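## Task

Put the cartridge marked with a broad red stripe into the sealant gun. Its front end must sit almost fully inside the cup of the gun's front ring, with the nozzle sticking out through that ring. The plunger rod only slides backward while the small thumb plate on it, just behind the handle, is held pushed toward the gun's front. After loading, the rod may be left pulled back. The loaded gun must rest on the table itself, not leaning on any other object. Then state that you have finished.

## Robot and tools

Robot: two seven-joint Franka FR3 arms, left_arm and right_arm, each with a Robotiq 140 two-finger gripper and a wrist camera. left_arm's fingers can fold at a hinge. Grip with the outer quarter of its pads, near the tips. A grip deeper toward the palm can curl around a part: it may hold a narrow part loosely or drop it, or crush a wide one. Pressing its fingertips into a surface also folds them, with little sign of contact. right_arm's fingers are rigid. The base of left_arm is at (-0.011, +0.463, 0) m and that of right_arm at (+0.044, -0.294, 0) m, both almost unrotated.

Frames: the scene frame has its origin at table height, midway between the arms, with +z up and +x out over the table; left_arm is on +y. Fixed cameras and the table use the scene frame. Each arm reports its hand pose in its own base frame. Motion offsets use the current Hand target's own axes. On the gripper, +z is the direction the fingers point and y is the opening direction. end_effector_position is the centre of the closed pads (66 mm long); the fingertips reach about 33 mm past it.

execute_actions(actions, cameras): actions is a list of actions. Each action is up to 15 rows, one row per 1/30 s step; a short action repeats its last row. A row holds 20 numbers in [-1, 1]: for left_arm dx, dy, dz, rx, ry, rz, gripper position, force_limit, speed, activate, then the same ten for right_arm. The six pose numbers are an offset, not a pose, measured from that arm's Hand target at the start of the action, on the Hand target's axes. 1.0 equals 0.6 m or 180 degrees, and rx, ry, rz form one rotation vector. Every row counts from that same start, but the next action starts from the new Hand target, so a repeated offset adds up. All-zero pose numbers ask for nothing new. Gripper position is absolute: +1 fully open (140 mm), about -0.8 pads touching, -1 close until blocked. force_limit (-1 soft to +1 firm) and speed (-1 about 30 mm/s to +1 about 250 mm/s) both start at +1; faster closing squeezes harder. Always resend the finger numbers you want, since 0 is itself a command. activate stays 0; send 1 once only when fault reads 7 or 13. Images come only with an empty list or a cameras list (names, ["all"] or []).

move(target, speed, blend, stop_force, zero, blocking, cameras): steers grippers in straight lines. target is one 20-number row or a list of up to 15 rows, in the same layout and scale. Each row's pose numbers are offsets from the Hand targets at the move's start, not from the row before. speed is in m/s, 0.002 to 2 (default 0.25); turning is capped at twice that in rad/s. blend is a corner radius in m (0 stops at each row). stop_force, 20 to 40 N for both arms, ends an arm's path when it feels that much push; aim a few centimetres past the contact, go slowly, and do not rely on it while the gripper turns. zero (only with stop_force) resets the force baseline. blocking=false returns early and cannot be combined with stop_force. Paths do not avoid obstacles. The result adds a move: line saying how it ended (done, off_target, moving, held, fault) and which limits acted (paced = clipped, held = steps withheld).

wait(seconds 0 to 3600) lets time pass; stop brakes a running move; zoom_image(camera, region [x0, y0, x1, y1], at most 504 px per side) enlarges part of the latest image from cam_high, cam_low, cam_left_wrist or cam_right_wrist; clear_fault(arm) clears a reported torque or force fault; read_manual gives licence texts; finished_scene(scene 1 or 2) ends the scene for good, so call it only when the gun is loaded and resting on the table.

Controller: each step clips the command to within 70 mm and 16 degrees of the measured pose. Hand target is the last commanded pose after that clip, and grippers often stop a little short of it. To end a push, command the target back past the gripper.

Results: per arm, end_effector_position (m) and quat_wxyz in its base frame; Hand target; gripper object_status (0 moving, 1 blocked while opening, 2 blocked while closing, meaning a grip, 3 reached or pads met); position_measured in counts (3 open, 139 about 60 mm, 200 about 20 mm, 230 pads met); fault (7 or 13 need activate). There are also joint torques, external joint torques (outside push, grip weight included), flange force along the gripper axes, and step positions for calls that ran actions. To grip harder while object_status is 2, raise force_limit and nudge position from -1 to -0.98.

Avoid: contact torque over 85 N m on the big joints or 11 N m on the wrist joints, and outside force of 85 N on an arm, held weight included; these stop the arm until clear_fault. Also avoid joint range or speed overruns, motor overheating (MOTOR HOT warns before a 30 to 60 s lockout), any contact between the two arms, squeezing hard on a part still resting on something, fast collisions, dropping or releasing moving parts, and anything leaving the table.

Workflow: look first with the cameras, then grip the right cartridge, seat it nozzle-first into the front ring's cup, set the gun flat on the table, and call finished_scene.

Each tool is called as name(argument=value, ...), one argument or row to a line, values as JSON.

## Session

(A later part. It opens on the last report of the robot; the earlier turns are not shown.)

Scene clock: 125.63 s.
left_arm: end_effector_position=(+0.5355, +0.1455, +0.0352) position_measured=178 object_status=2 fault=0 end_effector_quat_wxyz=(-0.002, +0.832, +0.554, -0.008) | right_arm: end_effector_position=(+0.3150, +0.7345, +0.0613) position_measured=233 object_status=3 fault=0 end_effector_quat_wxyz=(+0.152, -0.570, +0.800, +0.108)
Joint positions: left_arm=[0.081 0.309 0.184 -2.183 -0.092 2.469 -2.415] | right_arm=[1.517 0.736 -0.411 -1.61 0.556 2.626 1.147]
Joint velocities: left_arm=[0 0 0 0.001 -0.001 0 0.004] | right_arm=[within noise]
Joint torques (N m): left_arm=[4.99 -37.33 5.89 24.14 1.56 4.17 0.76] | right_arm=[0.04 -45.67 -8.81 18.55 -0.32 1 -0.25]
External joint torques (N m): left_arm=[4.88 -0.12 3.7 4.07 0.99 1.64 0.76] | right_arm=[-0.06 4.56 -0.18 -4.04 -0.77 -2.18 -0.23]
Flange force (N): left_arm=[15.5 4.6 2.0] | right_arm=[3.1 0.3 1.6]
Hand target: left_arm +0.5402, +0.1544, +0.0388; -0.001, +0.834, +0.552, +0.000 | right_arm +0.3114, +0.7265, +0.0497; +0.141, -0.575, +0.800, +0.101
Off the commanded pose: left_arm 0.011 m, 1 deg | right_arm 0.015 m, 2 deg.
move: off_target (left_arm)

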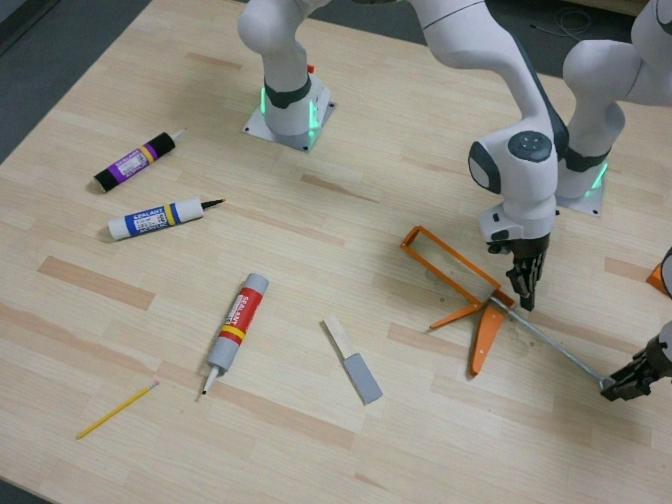

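move(
  target=[
    [0.02,0,-0.002,0,0,0,-1,0.2,-1,0,0,0,0,0,0,0,-1,-1,0,0],
    [0.008,0,-0.002,0,0,0,0,0.2,0,0,0,0,0,0,0,0,-1,-1,0,0],
    [0.008,0,-0.15,0,0,0,0,0.2,0,0,-0.091,-0.001,-0.198,0,0,0,-1,-1,0,0],
  ],
  speed=0.12,
)

move(
  target=[-0.428,0.18,0,0,0,0.42,0,0.2,0,0,0.7,-0.787,-0.278,-0.108,0.0731,-0.6125,0.3,0,0,0],
  speed=0.4,
  cameras=["cam_high","cam_left_wrist","cam_right_wrist"],
)

Scene clock: 142.50 s.
left_arm: end_effector_position=(+0.5424, +0.1583, +0.1278) position_measured=129 object_status=3 fault=0 end_effector_quat_wxyz=(+0.000, +0.835, +0.551, +0.000) | right_arm: end_effector_position=(+0.3163, +0.7368, +0.1815) position_measured=233 object_status=3 fault=0 end_effector_quat_wxyz=(+0.143, -0.577, +0.798, +0.102)
Joint positions: left_arm=[0.089 0.161 0.2 -2.118 -0.043 2.275 -2.423] | right_arm=[1.575 0.604 -0.525 -1.515 0.453 2.369 1.223]
Joint velocities: left_arm=[within noise] | right_arm=[0.002 0 0 -0.001 -0.001 -0.003 0.004]
Joint torques (N m): left_arm=[0.51 -34.05 1.22 23.35 1.03 2.42 -0.15] | right_arm=[1.05 -46.62 -10.61 25.44 0.61 2.89 0.29]
External joint torques (N m): left_arm=[0.35 1.25 -0.12 0.52 0.31 -0.19 -0.15] | right_arm=[1.06 1.09 -1.76 1.3 -0.09 -0.28 0.3]
Flange force (N): left_arm=[3.4 4.2 0.8] | right_arm=[-8.8 1.4 0.8]
Hand target: left_arm +0.5422, +0.1587, +0.1288; -0.001, +0.834, +0.552, +0.000 | right_arm +0.3154, +0.7365, +0.1800; +0.141, -0.575, +0.800, +0.101
Off the commanded pose: left_arm 0.001 m, 0 deg | right_arm 0.002 m, 0 deg.
move: done; target 2's new numbers were sent with left_arm's hand 0.010 m and 1 deg from that target

Scene clock: 147.40 s.
left_arm: end_effector_position=(+0.5415, -0.1199, +0.1295) position_measured=129 object_status=3 fault=0 end_effector_quat_wxyz=(-0.001, +0.997, -0.073, +0.001) | right_arm: end_effector_position=(+0.6193, +0.1580, +0.1944) position_measured=91 object_status=3 fault=0 end_effector_quat_wxyz=(+0.000, +1.000, +0.022, +0.002)
Joint positions: left_arm=[-0.073 0.126 -0.148 -2.158 0.027 2.285 -1.661] | right_arm=[0.474 0.301 -0.251 -1.745 0.083 2.039 -1.417]
Joint velocities: left_arm=[within noise] | right_arm=[0.001 -0.001 0 0.002 0 0 -0.005]
Joint torques (N m): left_arm=[1.04 -33.08 -0.8 23.89 0.68 2.5 0.21] | right_arm=[0.03 -40.85 -2.74 25.99 0.69 2.36 -0.3]
External joint torques (N m): left_arm=[0.95 1.43 -0.42 1.25 0.02 -0.13 0.22] | right_arm=[0.27 1.04 -0.37 1.32 -0.08 -0.32 -0.3]
Flange force (N): left_arm=[8.5 -0.4 0.6] | right_arm=[9.4 -1.5 -1.8]
Hand target: left_arm +0.5411, -0.1199, +0.1285; -0.001, +0.997, -0.075, +0.000 | right_arm +0.6188, +0.1577, +0.1932; +0.000, +1.000, +0.026, +0.000
Off the commanded pose: left_arm 0.001 m, 0 deg | right_arm 0.001 m, 1 deg.
move: done; limits=paced
cam_left_wrist: T_world_to_cam=[[-0.14504, -0.98943, -0.0004, -0.02923], [-0.92469, 0.13541, 0.35582, 0.47182], [-0.35201, 0.05197, -0.93455, 0.46084]] pos_world=[0.59427, -0.11676, 0.26278]
cam_right_wrist: T_world_to_cam=[[0.04948, -0.99851, 0.02319, 0.12621], [-0.93654, -0.03831, 0.34847, 0.51818], [-0.34706, -0.03896, -0.93703, 0.55129]] pos_world=[0.67038, 0.16736, 0.33308]

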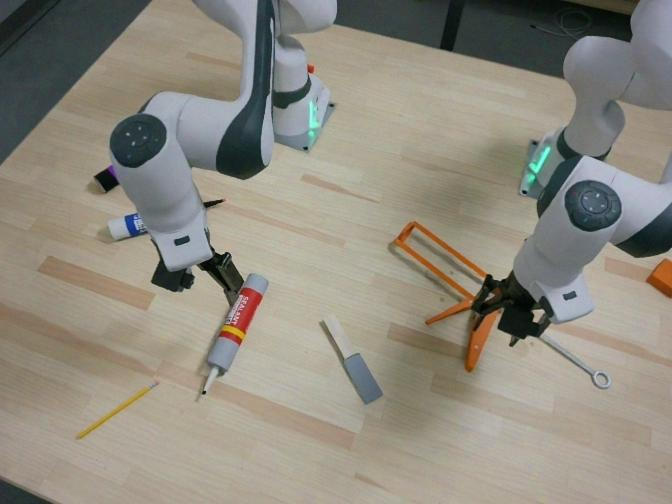

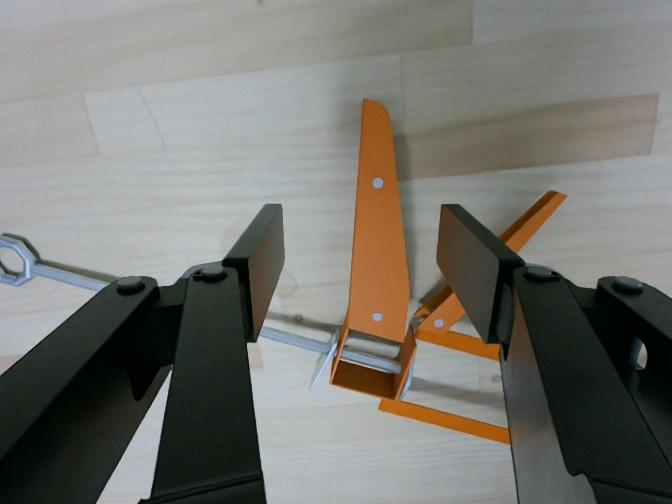

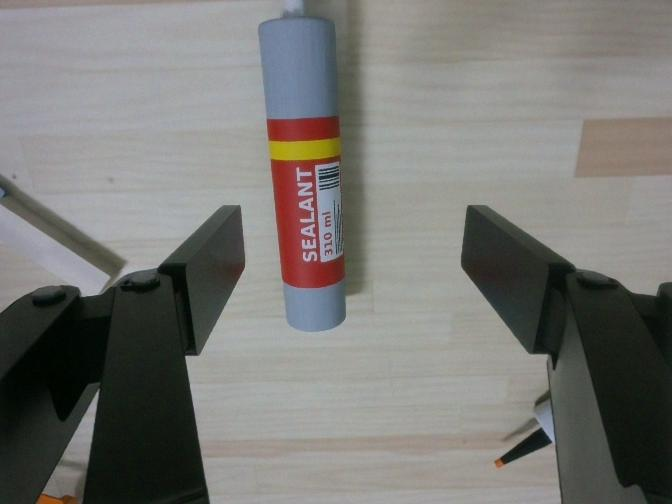

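move(
  target=[
    [0,0.015,0.06,0,0,0,0,0.2,0,0,-0.0175,-0.0432,0.1,0,0,-0.013,0.3,0,0,0],
    [0,0.015,0.141,0,0,0,0,0.2,-1,0,-0.0175,-0.0432,0.222,0,0,-0.013,0.3,0,0,0],
    [0,0.015,0.141,0,0,0,-1,0.2,-1,0,-0.0175,-0.0432,0.222,0,0,-0.013,-1,0,-1,0],
  ],
  speed=0.15,
)

wait(
  seconds=1.2,
)

move(
  target=[0,0,0,0,0,0,-1,0.2,-1,0,0,0,-0.3,0,0,0,-1,0,-1,0],
  speed=0.2,
  cameras=["cam_high","cam_left_wrist","cam_right_wrist"],
)

Scene clock: 160.13 s.
left_arm: end_effector_position=(+0.5390, -0.1291, +0.0442) position_measured=191 object_status=2 fault=0 end_effector_quat_wxyz=(+0.000, +0.997, -0.076, -0.001) | right_arm: end_effector_position=(+0.6059, +0.1831, +0.0597) position_measured=160 object_status=0 fault=0 end_effector_quat_wxyz=(+0.000, +0.999, +0.043, -0.001)
Joint positions: left_arm=[-0.1 0.278 -0.135 -2.202 0.059 2.475 -1.695] | right_arm=[0.473 0.453 -0.194 -1.884 0.116 2.323 -1.439]
Joint torques (N m): left_arm=[0.74 -35.07 -0.77 21.18 0.61 2.93 -0.04] | right_arm=[0.04 -43.49 -2.98 23.38 0.55 2.75 -0.26]
External joint torques (N m): left_arm=[0.67 2.15 0.07 0.76 0.06 0.32 -0.03] | right_arm=[0 0.7 -0.61 1.03 -0.08 0.11 -0.26]
Flange force (N): left_arm=[7.5 -0.1 4.8] | right_arm=[6.0 -0.6 0.8]
Hand target: left_arm +0.5397, -0.1287, +0.0439; +0.000, +0.997, -0.075, +0.000 | right_arm +0.6069, +0.1831, +0.0601; +0.000, +0.999, +0.046, +0.000
Off the commanded pose: left_arm 0.001 m, 0 deg | right_arm 0.001 m, 0 deg.
move: done

Scene clock: 161.33 s.
left_arm: end_effector_position=(+0.5390, -0.1291, +0.0442) position_measured=191 object_status=2 fault=0 end_effector_quat_wxyz=(+0.000, +0.997, -0.076, -0.001) | right_arm: end_effector_position=(+0.6059, +0.1831, +0.0597) position_measured=160 object_status=2 fault=0 end_effector_quat_wxyz=(+0.000, +0.999, +0.043, -0.001)
Joint positions: left_arm=[-0.1 0.278 -0.135 -2.202 0.059 2.475 -1.695] | right_arm=[0.473 0.453 -0.194 -1.884 0.116 2.323 -1.439]
Joint torques (N m): left_arm=[0.74 -35.09 -0.75 21.14 0.61 2.93 -0.03] | right_arm=[0.06 -43.44 -2.94 23.35 0.54 2.76 -0.22]
External joint torques (N m): left_arm=[0.7 2.21 0.13 0.68 0.06 0.31 -0.03] | right_arm=[0.36 1.04 -0.26 0.87 -0.1 0.1 -0.22]
Flange force (N): left_arm=[7.3 -0.2 4.9] | right_arm=[6.0 -1.2 1.4]
Hand target: left_arm +0.5397, -0.1287, +0.0439; +0.000, +0.997, -0.075, +0.000 | right_arm +0.6069, +0.1831, +0.0601; +0.000, +0.999, +0.046, +0.000
Tool commands: left_gripper/position=-1.0 left_gripper/force_limit=+0.2 left_gripper/speed=-1.0 left_gripper/activate=+0.0 right_gripper/position=-1.0 right_gripper/force_limit=+0.0 right_gripper/speed=-1.0 right_gripper/activate=+0.0
Off the commanded pose: left_arm 0.001 m, 0 deg | right_arm 0.001 m, 0 deg.
wait: 1.20 s; at rest by 0.17 s

Scene clock: 163.10 s.
left_arm: end_effector_position=(+0.5390, -0.1291, +0.0442) position_measured=191 object_status=2 fault=0 end_effector_quat_wxyz=(+0.000, +0.997, -0.076, -0.001) | right_arm: end_effector_position=(+0.6057, +0.1829, +0.2371) position_measured=160 object_status=2 fault=0 end_effector_quat_wxyz=(-0.001, +0.999, +0.049, -0.003)
Joint positions: left_arm=[-0.1 0.278 -0.135 -2.202 0.059 2.475 -1.695] | right_arm=[0.484 0.256 -0.215 -1.691 0.061 1.936 -1.415]
Joint velocities: left_arm=[within noise] | right_arm=[0.001 -0.001 0.001 -0.001 0.001 -0.004 0.001]
Joint torques (N m): left_arm=[0.74 -35.04 -0.75 21.21 0.6 2.93 -0.06] | right_arm=[0.97 -42.54 -2.73 27.88 0.29 2.54 0.32]
External joint torques (N m): left_arm=[0.72 2.26 0.13 0.73 0.06 0.3 -0.06] | right_arm=[0.94 -1.76 -1.22 2.98 -0.53 -0.11 0.32]
Flange force (N): left_arm=[7.7 -0.2 5.0] | right_arm=[6.6 -2.3 -6.9]
Hand target: left_arm +0.5397, -0.1287, +0.0439; +0.000, +0.997, -0.075, +0.000 | right_arm +0.6070, +0.1830, +0.2401; +0.000, +0.999, +0.046, +0.000
Off the commanded pose: left_arm 0.001 m, 0 deg | right_arm 0.003 m, 0 deg.
move: done
cam_left_wrist: T_world_to_cam=[[-0.14982, -0.98871, 0.00121, -0.03611], [-0.92238, 0.14021, 0.35994, 0.5003], [-0.35605, 0.05281, -0.93298, 0.38287]] pos_world=[0.59238, -0.12607, 0.17718]
cam_right_wrist: T_world_to_cam=[[0.1041, -0.99433, 0.02172, 0.11729], [-0.93001, -0.08958, 0.35645, 0.49498], [-0.35248, -0.0573, -0.93406, 0.59349]] pos_world=[0.65732, 0.19497, 0.37538]

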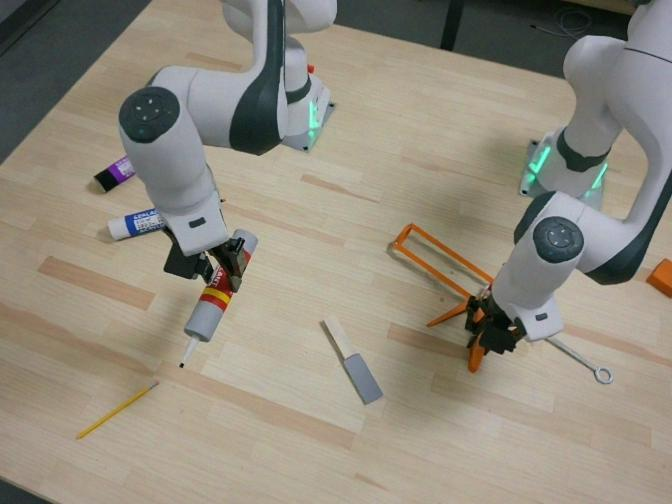

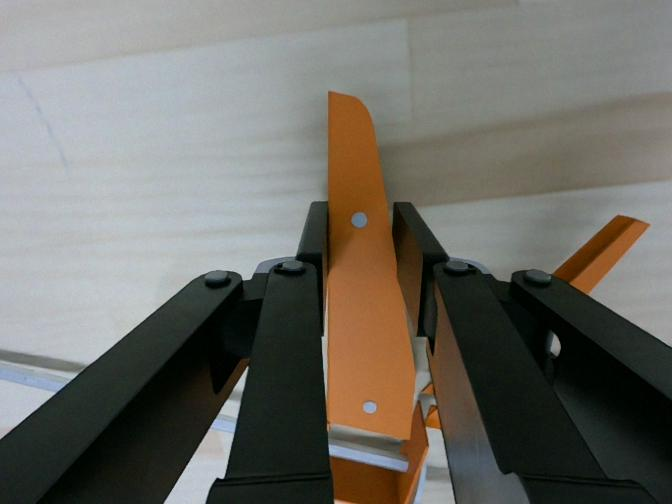

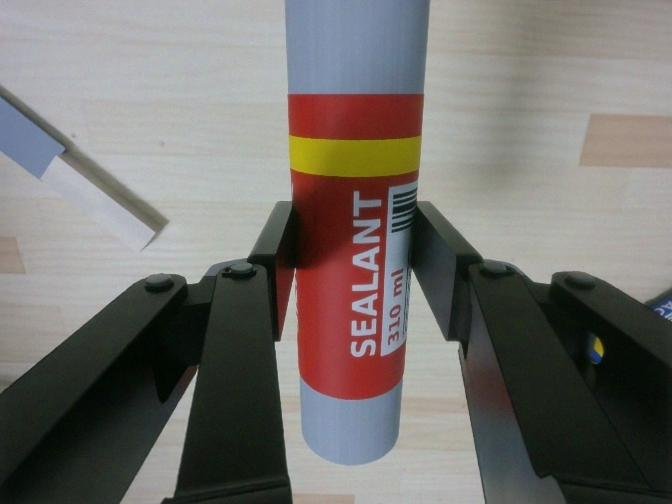

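move(
  target=[0,0,0,0,0,0,-1,0.2,-1,0,-0.4233,-0.687,0.14,0.0984,-0.0652,0.6218,-1,0,-1,0],
  speed=0.25,
  cameras=["cam_high","cam_low","cam_right_wrist"],
)

zoom_image(
  camera="cam_high",
  region=[370, 190, 540, 320],
)

Scene clock: 181.13 s.
left_arm: end_effector_position=(+0.5390, -0.1291, +0.0442) position_measured=191 object_status=2 fault=0 end_effector_quat_wxyz=(+0.000, +0.997, -0.076, -0.001) | right_arm: end_effector_position=(+0.3146, +0.5675, +0.1526) position_measured=160 object_status=2 fault=0 end_effector_quat_wxyz=(+0.123, -0.585, +0.796, +0.091)
Joint positions: left_arm=[-0.1 0.278 -0.135 -2.202 0.059 2.475 -1.695] | right_arm=[1.305 0.171 -0.261 -2.149 0.216 2.605 1.187]
Joint velocities: left_arm=[within noise] | right_arm=[0 0 0 -0.001 0 0 0.006]
Joint torques (N m): left_arm=[0.76 -35.07 -0.75 21.16 0.6 2.93 -0.08] | right_arm=[1.15 -37.42 -2.76 26.42 -0.02 3.37 0.26]
External joint torques (N m): left_arm=[0.68 2.15 0.08 0.75 0.05 0.32 -0.08] | right_arm=[1.08 -1.5 -1.5 3.28 -0.49 0.28 0.27]
Flange force (N): left_arm=[7.4 -0.1 4.8] | right_arm=[-8.2 0.3 -3.7]
Hand target: left_arm +0.5397, -0.1287, +0.0439; +0.000, +0.997, -0.075, +0.000 | right_arm +0.3161, +0.5701, +0.1564; +0.126, -0.583, +0.798, +0.093
Off the commanded pose: left_arm 0.001 m, 0 deg | right_arm 0.005 m, 1 deg.
move: off_target (right_arm)
cam_right_wrist: T_world_to_cam=[[-0.95814, 0.28538, 0.02295, 0.13966], [0.23799, 0.74937, 0.6179, -0.59456], [0.15914, 0.5975, -0.78592, -0.12114]] pos_world=[0.29459, 0.47807, 0.26897]

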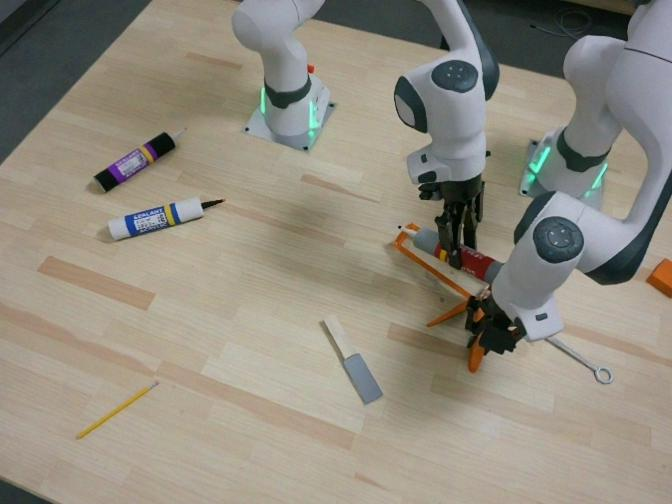

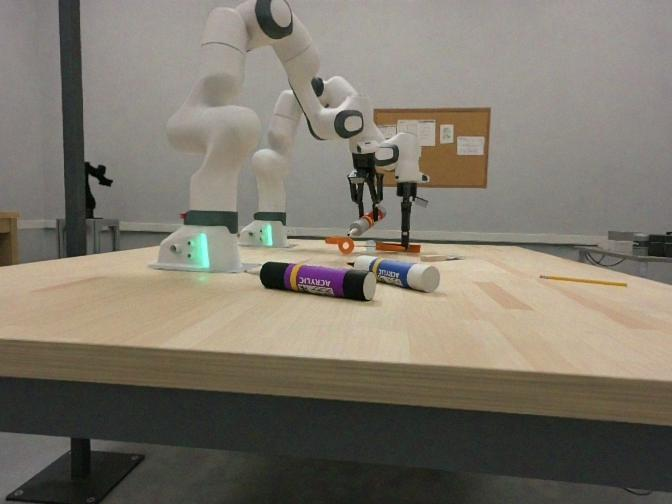

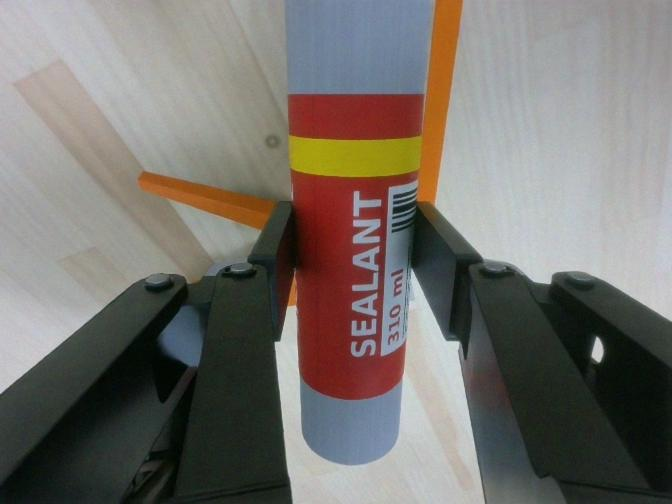

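Scaled by 2.965.

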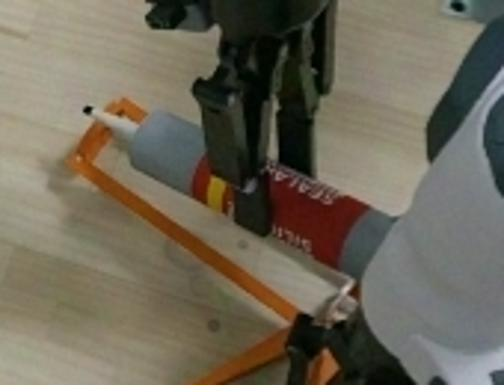

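move(
  target=[0,0,0,0,0,0,-1,0.2,-1,0,-0.0388,0.043,0.0617,-0.0052,0,-0.0161,-1,0,-1,0],
  speed=0.12,
  cameras=["cam_high","cam_low","cam_right_wrist"],
)

zoom_image(
  camera="cam_high",
  region=[370, 190, 540, 320],
)

zoom_image(
  camera="cam_low",
  region=[310, 180, 450, 280],
)

Scene clock: 209.10 s.
left_arm: end_effector_position=(+0.5390, -0.1292, +0.0443) position_measured=191 object_status=2 fault=0 end_effector_quat_wxyz=(+0.000, +0.997, -0.076, -0.001) | right_arm: end_effector_position=(+0.2993, +0.6061, +0.1234) position_measured=160 object_status=2 fault=0 end_effector_quat_wxyz=(+0.118, -0.602, +0.784, +0.093)
Joint positions: left_arm=[-0.1 0.278 -0.135 -2.202 0.059 2.475 -1.695] | right_arm=[1.303 0.293 -0.21 -2.057 0.252 2.626 1.17]
Joint velocities: left_arm=[within noise] | right_arm=[-0.003 0.001 0.004 0.001 0 0 -0.004]
Joint torques (N m): left_arm=[0.82 -36.38 -0.72 21.37 0.57 2.93 -0.04] | right_arm=[0.34 -41.86 -2.74 25.95 0.75 3.8 -0.28]
External joint torques (N m): left_arm=[0.94 0.82 0.29 0.96 0.02 0.32 -0.05] | right_arm=[0.18 -1.95 -1.06 3.13 0.31 0.73 -0.27]
Flange force (N): left_arm=[5.0 -0.8 2.1] | right_arm=[-6.4 -2.1 -1.5]
Hand target: left_arm +0.5397, -0.1287, +0.0439; +0.000, +0.997, -0.075, +0.000 | right_arm +0.3017, +0.6100, +0.1284; +0.124, -0.604, +0.782, +0.096
Off the commanded pose: left_arm 0.001 m, 0 deg | right_arm 0.007 m, 1 deg.
move: off_target (right_arm)
cam_right_wrist: T_world_to_cam=[[-0.96907, 0.24549, 0.02523, 0.14181], [0.20894, 0.76176, 0.61324, -0.60005], [0.13133, 0.59955, -0.78949, -0.15734]] pos_world=[0.28346, 0.5166, 0.24018]

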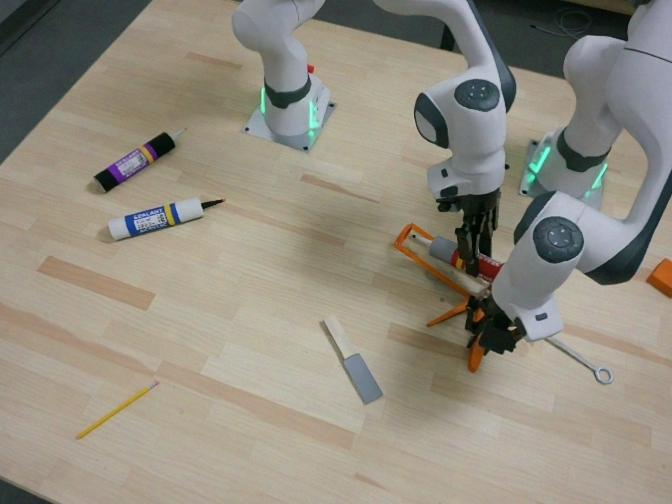

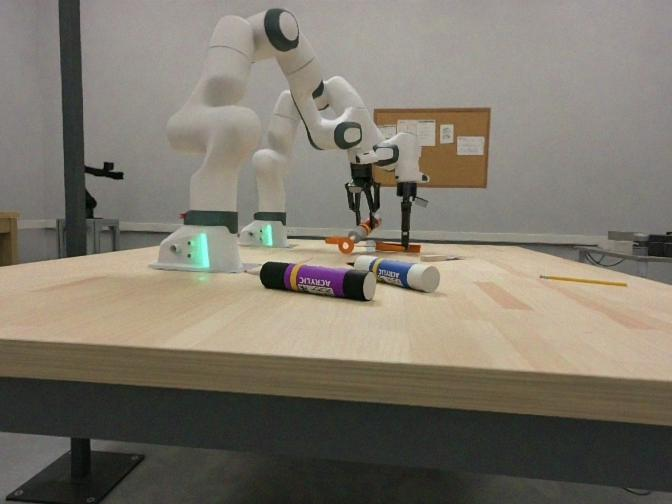

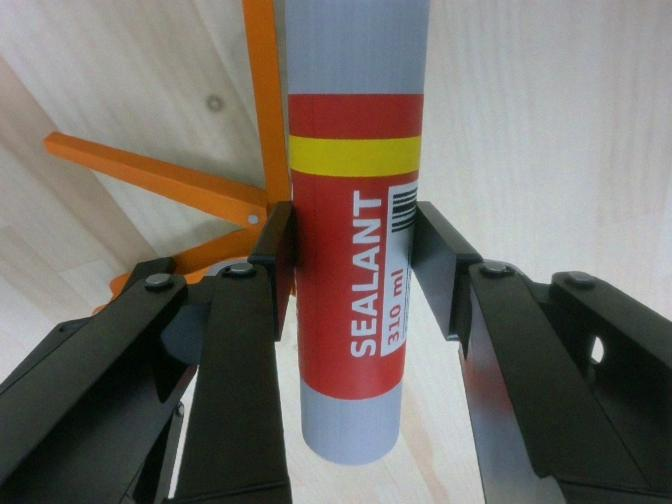

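Scaled by 2.965.

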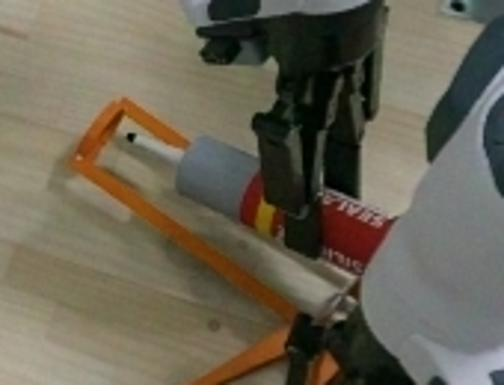

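Scaled by 3.600.

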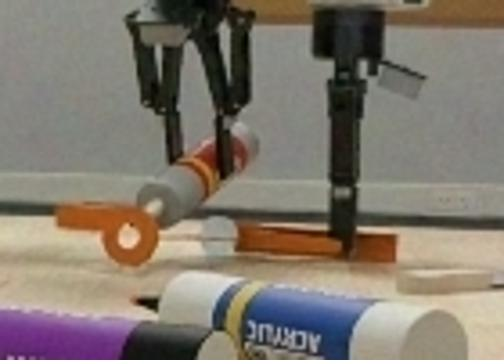

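zoom_image(
  camera="cam_low",
  region=[325, 225, 375, 262],
)

Scaled by 10.080.

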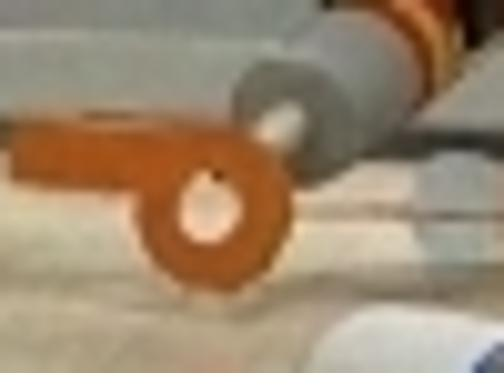

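move(
  target=[
    [0,0,0,0,0,0,-1,0.2,-1,0,0.01,-0.01,0,0,0,0,-1,0,-1,0],
    [0,0,0,0,0,0,-1,0.2,-1,0,0.065,-0.01,0,0,0,0,-1,0,-1,0],
  ],
  speed=0.06,
  cameras=["cam_high","cam_low","cam_right_wrist"],
)

zoom_image(
  camera="cam_low",
  region=[325, 225, 375, 262],
)

zoom_image(
  camera="cam_high",
  region=[370, 190, 540, 320],
)

Scene clock: 230.77 s.
left_arm: end_effector_position=(+0.5390, -0.1292, +0.0443) position_measured=191 object_status=2 fault=0 end_effector_quat_wxyz=(+0.000, +0.997, -0.076, -0.001) | right_arm: end_effector_position=(+0.2958, +0.5693, +0.1108) position_measured=160 object_status=2 fault=0 end_effector_quat_wxyz=(+0.117, -0.602, +0.784, +0.093)
Joint positions: left_arm=[-0.1 0.278 -0.135 -2.202 0.059 2.475 -1.695] | right_arm=[1.278 0.226 -0.2 -2.19 0.263 2.692 1.13]
Joint velocities: left_arm=[within noise] | right_arm=[0 0.001 0.001 0 0.002 0.003 -0.006]
Joint torques (N m): left_arm=[0.84 -36.36 -0.7 21.38 0.57 2.93 -0.02] | right_arm=[-0.01 -39.53 -1.9 24.17 0.75 3.77 -0.27]
External joint torques (N m): left_arm=[0.8 0.86 0.17 0.93 0.03 0.31 -0.02] | right_arm=[-0.06 -2.39 -0.62 1.99 0.39 0.68 -0.26]
Flange force (N): left_arm=[5.0 -0.6 2.1] | right_arm=[-1.2 -1.3 -3.0]
Hand target: left_arm +0.5397, -0.1287, +0.0439; +0.000, +0.997, -0.075, +0.000 | right_arm +0.2981, +0.5726, +0.1164; +0.124, -0.604, +0.782, +0.096
Off the commanded pose: left_arm 0.001 m, 0 deg | right_arm 0.007 m, 1 deg.
move: off_target (right_arm)
cam_right_wrist: T_world_to_cam=[[-0.96918, 0.24505, 0.02529, 0.148], [0.20874, 0.76236, 0.61256, -0.5637], [0.13083, 0.59896, -0.79002, -0.14414]] pos_world=[0.27997, 0.47981, 0.22768]

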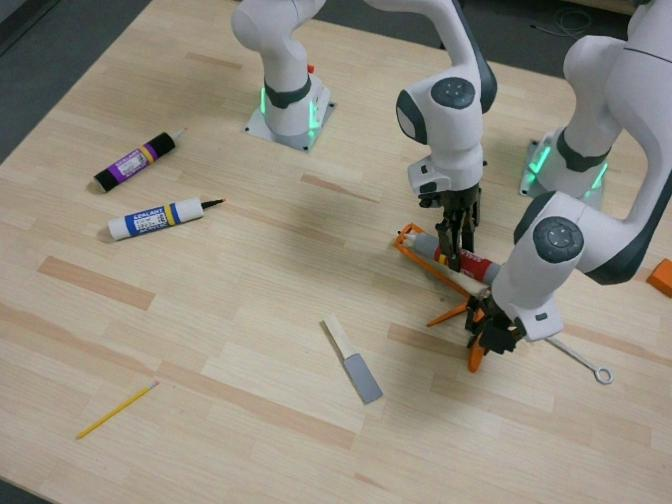

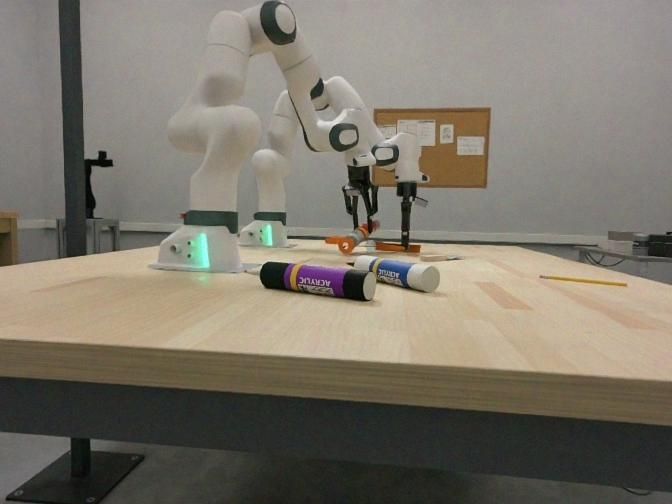

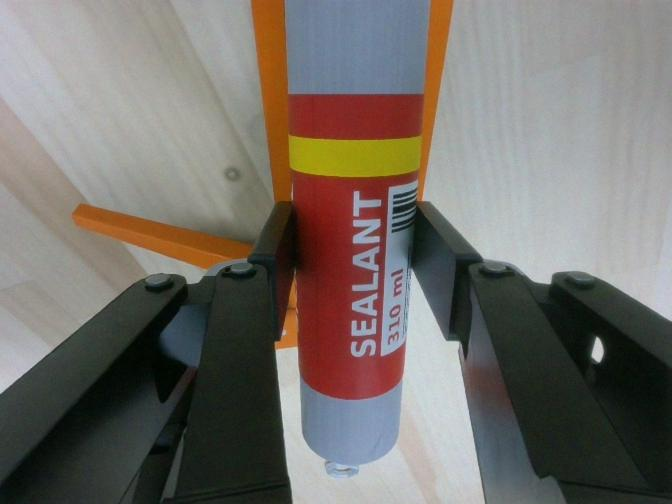

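Scaled by 10.080.

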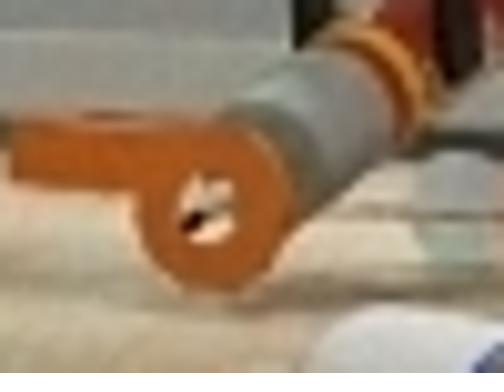

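Scaled by 2.965.

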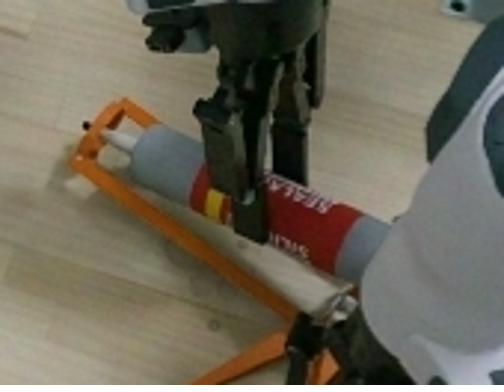

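move(
  target=[
    [0,0,0,0,0,0,-1,0.2,-1,0,0.025,0,0,0,0,0,-1,0,-1,0],
    [0,0,0,0,0,0,-1,0.2,-1,0,0.0338,0,0.034,0,0.0556,0,-1,0,-1,0],
    [0,0,0,0,0,0,-1,0.2,-1,0,0.043,0,0.035,0,0.0833,0,-1,0,-1,0],
  ],
  speed=0.05,
  cameras=["cam_high","cam_low","cam_right_wrist"],
)

zoom_image(
  camera="cam_low",
  region=[325, 215, 395, 262],
)

zoom_image(
  camera="cam_high",
  region=[370, 190, 540, 320],
)

Scene clock: 246.77 s.
left_arm: end_effector_position=(+0.5390, -0.1292, +0.0443) position_measured=191 object_status=2 fault=0 end_effector_quat_wxyz=(+0.000, +0.997, -0.076, -0.001) | right_arm: end_effector_position=(+0.2945, +0.5579, +0.0910) position_measured=160 object_status=2 fault=0 end_effector_quat_wxyz=(+0.025, -0.613, +0.790, +0.020)
Joint positions: left_arm=[-0.1 0.278 -0.135 -2.202 0.059 2.475 -1.695] | right_arm=[1.336 0.359 -0.271 -1.965 0.157 2.367 1.226]
Joint velocities: left_arm=[within noise] | right_arm=[0.002 0 -0.002 0 0.001 -0.005 0.002]
Joint torques (N m): left_arm=[0.85 -36.39 -0.72 21.34 0.61 3.03 -0.05] | right_arm=[0.91 -39.9 -4.42 22.98 -0.07 1.81 0.31]
External joint torques (N m): left_arm=[0.89 1.04 0.24 0.75 0.06 0.39 -0.05] | right_arm=[0.79 1.37 -1.7 0.37 -0.66 -0.82 0.32]
Flange force (N): left_arm=[4.7 -0.7 2.7] | right_arm=[-5.2 -0.2 -0.8]
Hand target: left_arm +0.5397, -0.1287, +0.0439; +0.000, +0.997, -0.075, +0.000 | right_arm +0.2935, +0.5551, +0.0884; +0.021, -0.611, +0.791, +0.016
Off the commanded pose: left_arm 0.001 m, 0 deg | right_arm 0.004 m, 1 deg.
move: off_target (right_arm)
cam_right_wrist: T_world_to_cam=[[-0.97031, 0.24066, 0.02411, 0.15298], [0.22916, 0.8829, 0.40984, -0.59754], [0.07734, 0.4032, -0.91184, -0.01673]] pos_world=[0.28667, 0.4975, 0.22596]

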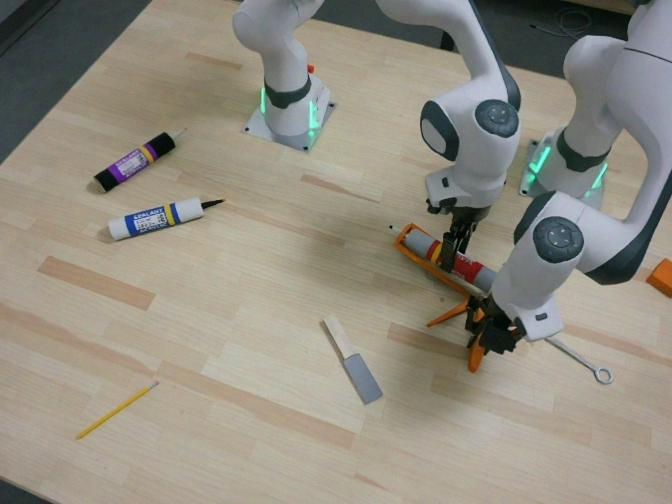

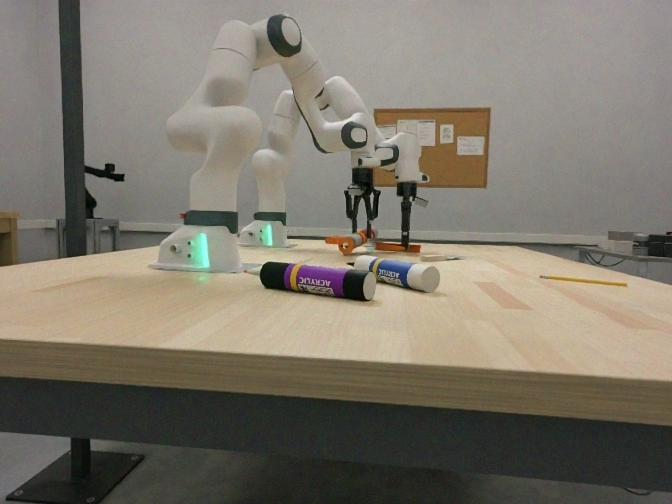

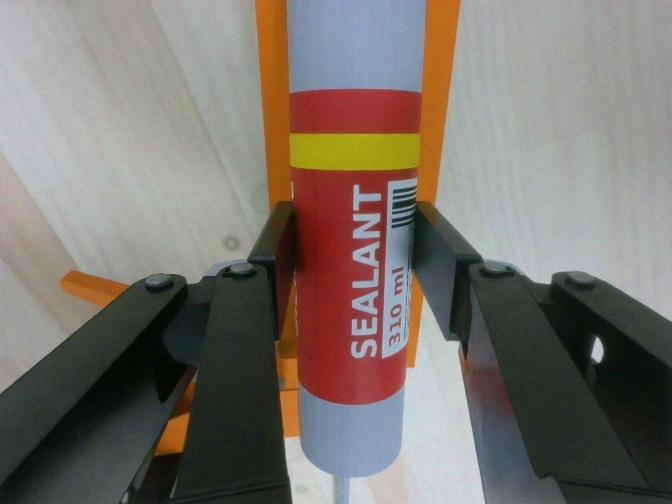

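Scaled by 7.200.

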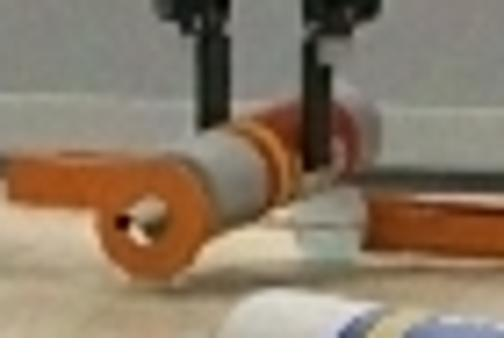

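Scaled by 2.965.

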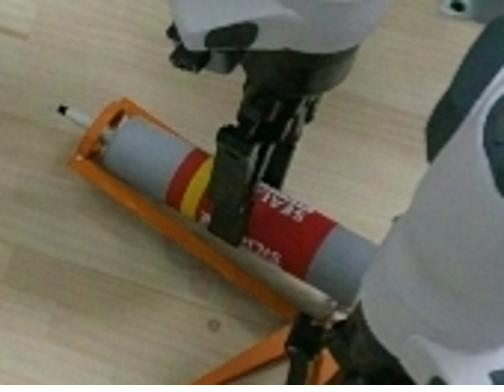

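move(
  target=[
    [0,0,0,0,0,0,-1,0.2,-1,0,0.0207,0,0.0123,0,0,0,-1,0,-1,0],
    [0,0,0,0,0,0,-1,0.2,-1,0,0.038,0,0.0215,0,0.0167,0,-1,0,-1,0],
  ],
  speed=0.04,
  cameras=["cam_high","cam_right_wrist"],
)

zoom_image(
  camera="cam_high",
  region=[370, 190, 540, 320],
)

Scene clock: 252.83 s.
left_arm: end_effector_position=(+0.5387, -0.1312, +0.0443) position_measured=191 object_status=2 fault=0 end_effector_quat_wxyz=(+0.000, +0.997, -0.076, -0.001) | right_arm: end_effector_position=(+0.2892, +0.5384, +0.0763) position_measured=160 object_status=2 fault=0 end_effector_quat_wxyz=(+0.006, -0.614, +0.789, +0.004)
Joint positions: left_arm=[-0.103 0.278 -0.136 -2.202 0.059 2.475 -1.698] | right_arm=[1.343 0.363 -0.279 -1.99 0.142 2.349 1.231]
Joint velocities: left_arm=[within noise] | right_arm=[-0.001 0 0 0.001 0 -0.004 -0.001]
Joint torques (N m): left_arm=[2.21 -36.43 0.49 21.3 1.19 3.04 0.19] | right_arm=[0.64 -40.92 -5.06 21.72 -0.11 0.82 0.36]
External joint torques (N m): left_arm=[2.2 1.02 1.41 0.72 0.64 0.39 0.19] | right_arm=[0.56 -0.02 -2.19 -0.49 -0.69 -1.7 0.36]
Flange force (N): left_arm=[4.8 -3.3 3.0] | right_arm=[0.7 0.8 -4.9]
Hand target: left_arm +0.5397, -0.1287, +0.0439; +0.000, +0.997, -0.075, +0.000 | right_arm +0.2879, +0.5338, +0.0743; +0.000, -0.611, +0.792, +0.000
Off the commanded pose: left_arm 0.003 m, 0 deg | right_arm 0.005 m, 1 deg.
move: off_target (right_arm)
cam_right_wrist: T_world_to_cam=[[-0.97061, 0.23955, 0.02313, 0.15361], [0.23128, 0.90188, 0.36486, -0.58046], [0.06654, 0.35949, -0.93077, 0.00628]] pos_world=[0.28293, 0.48445, 0.21407]

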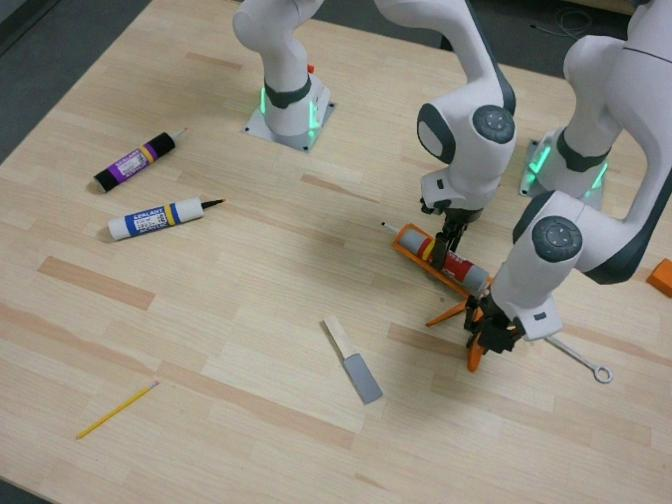

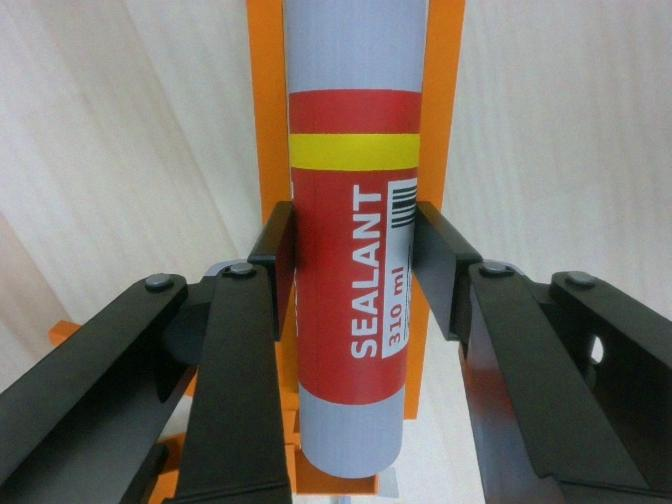

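Scaled by 2.965.

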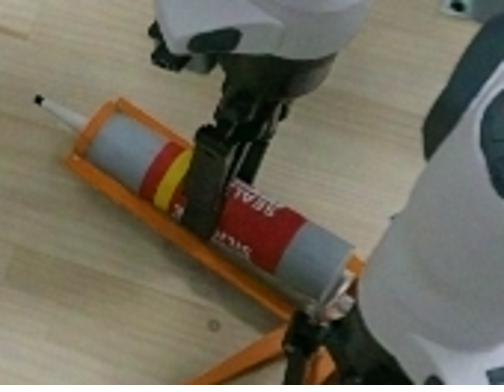

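move(
  target=[
    [0,0,0,0,0,0,-1,0.2,-1,0,0.012,0,-0.003,0,0,0,-1,0,-1,0],
    [0,0,0,0,0,0,-1,0.2,-1,0,0.008,0,-0.005,0,0,0,0.1,0,-1,0],
  ],
  speed=0.04,
  cameras=["cam_high","cam_right_wrist"],
)

zoom_image(
  camera="cam_high",
  region=[370, 190, 540, 320],
)

Scene clock: 259.23 s.
left_arm: end_effector_position=(+0.5389, -0.1311, +0.0444) position_measured=191 object_status=2 fault=0 end_effector_quat_wxyz=(+0.000, +0.997, -0.074, -0.001) | right_arm: end_effector_position=(+0.2875, +0.5307, +0.0786) position_measured=117 object_status=0 fault=0 end_effector_quat_wxyz=(+0.002, -0.613, +0.790, +0.002)
Joint positions: left_arm=[-0.1 0.278 -0.138 -2.202 0.059 2.476 -1.703] | right_arm=[1.349 0.345 -0.288 -2.008 0.138 2.34 1.232]
Joint torques (N m): left_arm=[2.19 -36.47 -0.32 21.24 0.84 2.83 0.28] | right_arm=[1.15 -39.84 -4.35 22.34 0.26 2.17 0.28]
External joint torques (N m): left_arm=[2.19 0.78 0.61 0.78 0.29 0.21 0.28] | right_arm=[1.26 0.4 -1.37 0.23 -0.31 -0.31 0.28]
Flange force (N): left_arm=[4.5 -3.2 1.7] | right_arm=[-1.4 1.2 -1.3]
Hand target: left_arm +0.5397, -0.1287, +0.0439; +0.000, +0.997, -0.075, +0.000 | right_arm +0.2867, +0.5291, +0.0773; +0.000, -0.611, +0.792, +0.000
Off the commanded pose: left_arm 0.003 m, 0 deg | right_arm 0.002 m, 0 deg.
move: done; target 2's new numbers were sent with right_arm's hand 0.006 m and 1 deg from that target
cam_right_wrist: T_world_to_cam=[[-0.96997, 0.24194, 0.02506, 0.15213], [0.23478, 0.90437, 0.35636, -0.57561], [0.06356, 0.35155, -0.93401, 0.01667]] pos_world=[0.28165, 0.4779, 0.21688]

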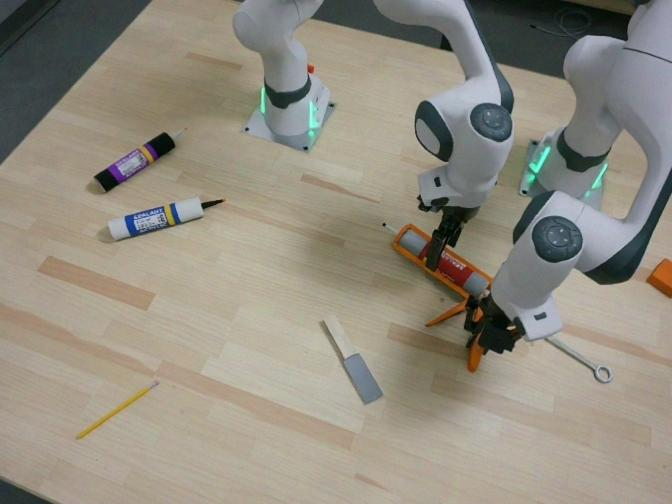

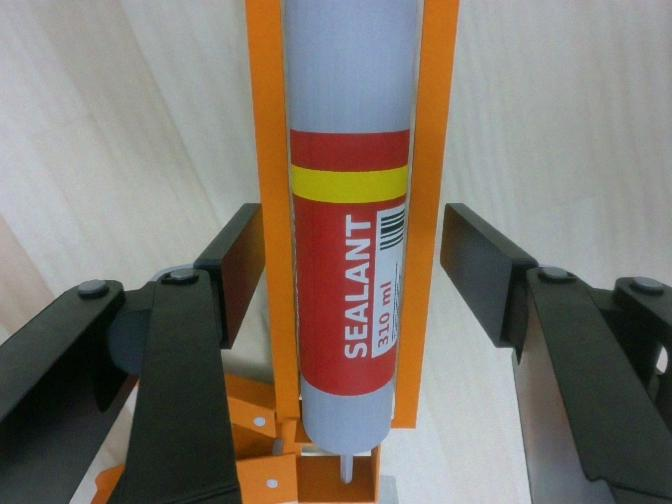

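Scaled by 2.965.

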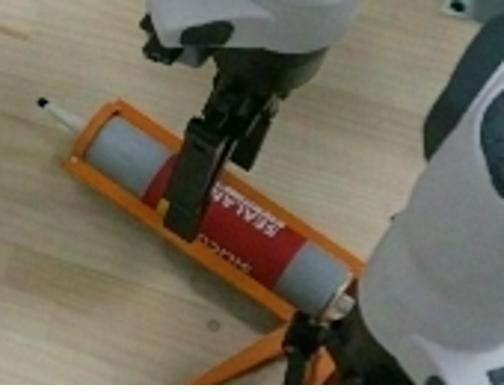

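move(
  target=[
    [0,0,0,0,0,0,-1,0.2,-1,0,0,0,-0.002,0,0,0,-1,-0.5,-1,0],
  ],
  speed=0.05,
)

wait(
  seconds=1,
)

move(
  target=[
    [0,0,0,0,0,0,-1,0.2,-1,0,0.022,0,-0.002,0,0,0,-1,-0.5,-1,0],
  ],
  speed=0.04,
  cameras=["cam_right_wrist"],
)

Scene clock: 266.33 s.
left_arm: end_effector_position=(+0.5392, -0.1311, +0.0446) position_measured=191 object_status=2 fault=0 end_effector_quat_wxyz=(+0.000, +0.997, -0.074, +0.000) | right_arm: end_effector_position=(+0.2902, +0.5347, +0.0874) position_measured=231 object_status=0 fault=0 end_effector_quat_wxyz=(+0.008, -0.613, +0.790, +0.005)
Joint positions: left_arm=[-0.1 0.278 -0.138 -2.201 0.06 2.476 -1.703] | right_arm=[1.352 0.335 -0.294 -2.002 0.137 2.337 1.232]
Joint torques (N m): left_arm=[2.2 -34.94 -0.27 20.65 0.65 2.82 0.28] | right_arm=[1.24 -33.7 -3.48 18.93 0.43 1.99 0.3]
External joint torques (N m): left_arm=[2.36 2.32 0.81 0.16 0.1 0.19 0.28] | right_arm=[1.15 6.21 -0.71 -3.28 -0.15 -0.51 0.3]
Flange force (N): left_arm=[5.8 -3.4 4.8] | right_arm=[-3.2 0.6 10.0]
Hand target: left_arm +0.5397, -0.1287, +0.0439; +0.000, +0.997, -0.075, +0.000 | right_arm +0.2867, +0.5291, +0.0785; +0.000, -0.611, +0.792, +0.000
Off the commanded pose: left_arm 0.003 m, 0 deg | right_arm 0.011 m, 1 deg.
move: off_target (right_arm)

Scene clock: 267.33 s.
left_arm: end_effector_position=(+0.5392, -0.1311, +0.0446) position_measured=191 object_status=2 fault=0 end_effector_quat_wxyz=(+0.000, +0.997, -0.074, +0.000) | right_arm: end_effector_position=(+0.2902, +0.5347, +0.0874) position_measured=231 object_status=3 fault=0 end_effector_quat_wxyz=(+0.008, -0.613, +0.790, +0.005)
Joint positions: left_arm=[-0.1 0.278 -0.138 -2.201 0.06 2.476 -1.703] | right_arm=[1.352 0.335 -0.294 -2.002 0.137 2.337 1.232]
Joint torques (N m): left_arm=[2.16 -34.93 -0.3 20.63 0.64 2.8 0.28] | right_arm=[1.25 -33.7 -3.54 18.92 0.42 2 0.31]
External joint torques (N m): left_arm=[2.14 2.39 0.62 0.13 0.09 0.17 0.28] | right_arm=[1.33 6.54 -0.59 -3.51 -0.16 -0.54 0.31]
Flange force (N): left_arm=[5.9 -3.0 4.9] | right_arm=[-3.2 0.9 10.6]
Hand target: left_arm +0.5397, -0.1287, +0.0439; +0.000, +0.997, -0.075, +0.000 | right_arm +0.2867, +0.5291, +0.0785; +0.000, -0.611, +0.792, +0.000
Tool commands: left_gripper/position=-1.0 left_gripper/force_limit=+0.2 left_gripper/speed=-1.0 left_gripper/activate=+0.0 right_gripper/position=-1.0 right_gripper/force_limit=-0.5 right_gripper/speed=-1.0 right_gripper/activate=+0.0
Off the commanded pose: left_arm 0.003 m, 0 deg | right_arm 0.011 m, 1 deg.
wait: 1.00 s; at rest by 0.17 s

Scene clock: 268.07 s.
left_arm: end_effector_position=(+0.5392, -0.1311, +0.0446) position_measured=191 object_status=2 fault=0 end_effector_quat_wxyz=(+0.000, +0.997, -0.074, +0.000) | right_arm: end_effector_position=(+0.2861, +0.5246, +0.0875) position_measured=231 object_status=3 fault=0 end_effector_quat_wxyz=(+0.009, -0.613, +0.790, +0.007)
Joint positions: left_arm=[-0.1 0.278 -0.138 -2.201 0.06 2.476 -1.703] | right_arm=[1.358 0.303 -0.299 -2.049 0.131 2.358 1.232]
Joint velocities: left_arm=[within noise] | right_arm=[-0.001 -0.001 -0.002 -0.002 -0.001 0.003 0]
Joint torques (N m): left_arm=[2.21 -35.6 -0.38 20.97 0.65 2.98 0.28] | right_arm=[0.54 -35.12 -4.08 17.86 -0.22 1.19 0.25]
External joint torques (N m): left_arm=[2.21 1.58 0.55 0.57 0.1 0.37 0.28] | right_arm=[0.57 3.73 -1.42 -4.34 -0.79 -1.34 0.25]
Flange force (N): left_arm=[5.3 -3.1 3.6] | right_arm=[6.4 2.1 4.2]
Hand target: left_arm +0.5397, -0.1287, +0.0439; +0.000, +0.997, -0.075, +0.000 | right_arm +0.2834, +0.5163, +0.0797; +0.000, -0.611, +0.792, +0.000
Off the commanded pose: left_arm 0.003 m, 0 deg | right_arm 0.012 m, 1 deg.
move: off_target (right_arm)
cam_right_wrist: T_world_to_cam=[[-0.96994, 0.24229, 0.02282, 0.15201], [0.23315, 0.89827, 0.3725, -0.57068], [0.06975, 0.36662, -0.92775, 0.01688]] pos_world=[0.27931, 0.46961, 0.22477]

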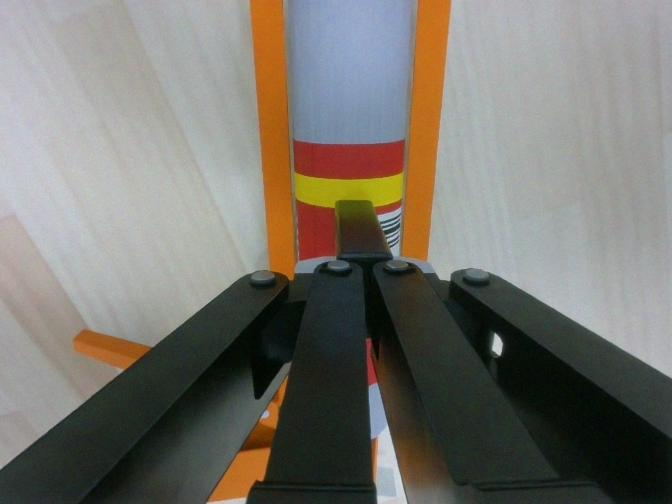

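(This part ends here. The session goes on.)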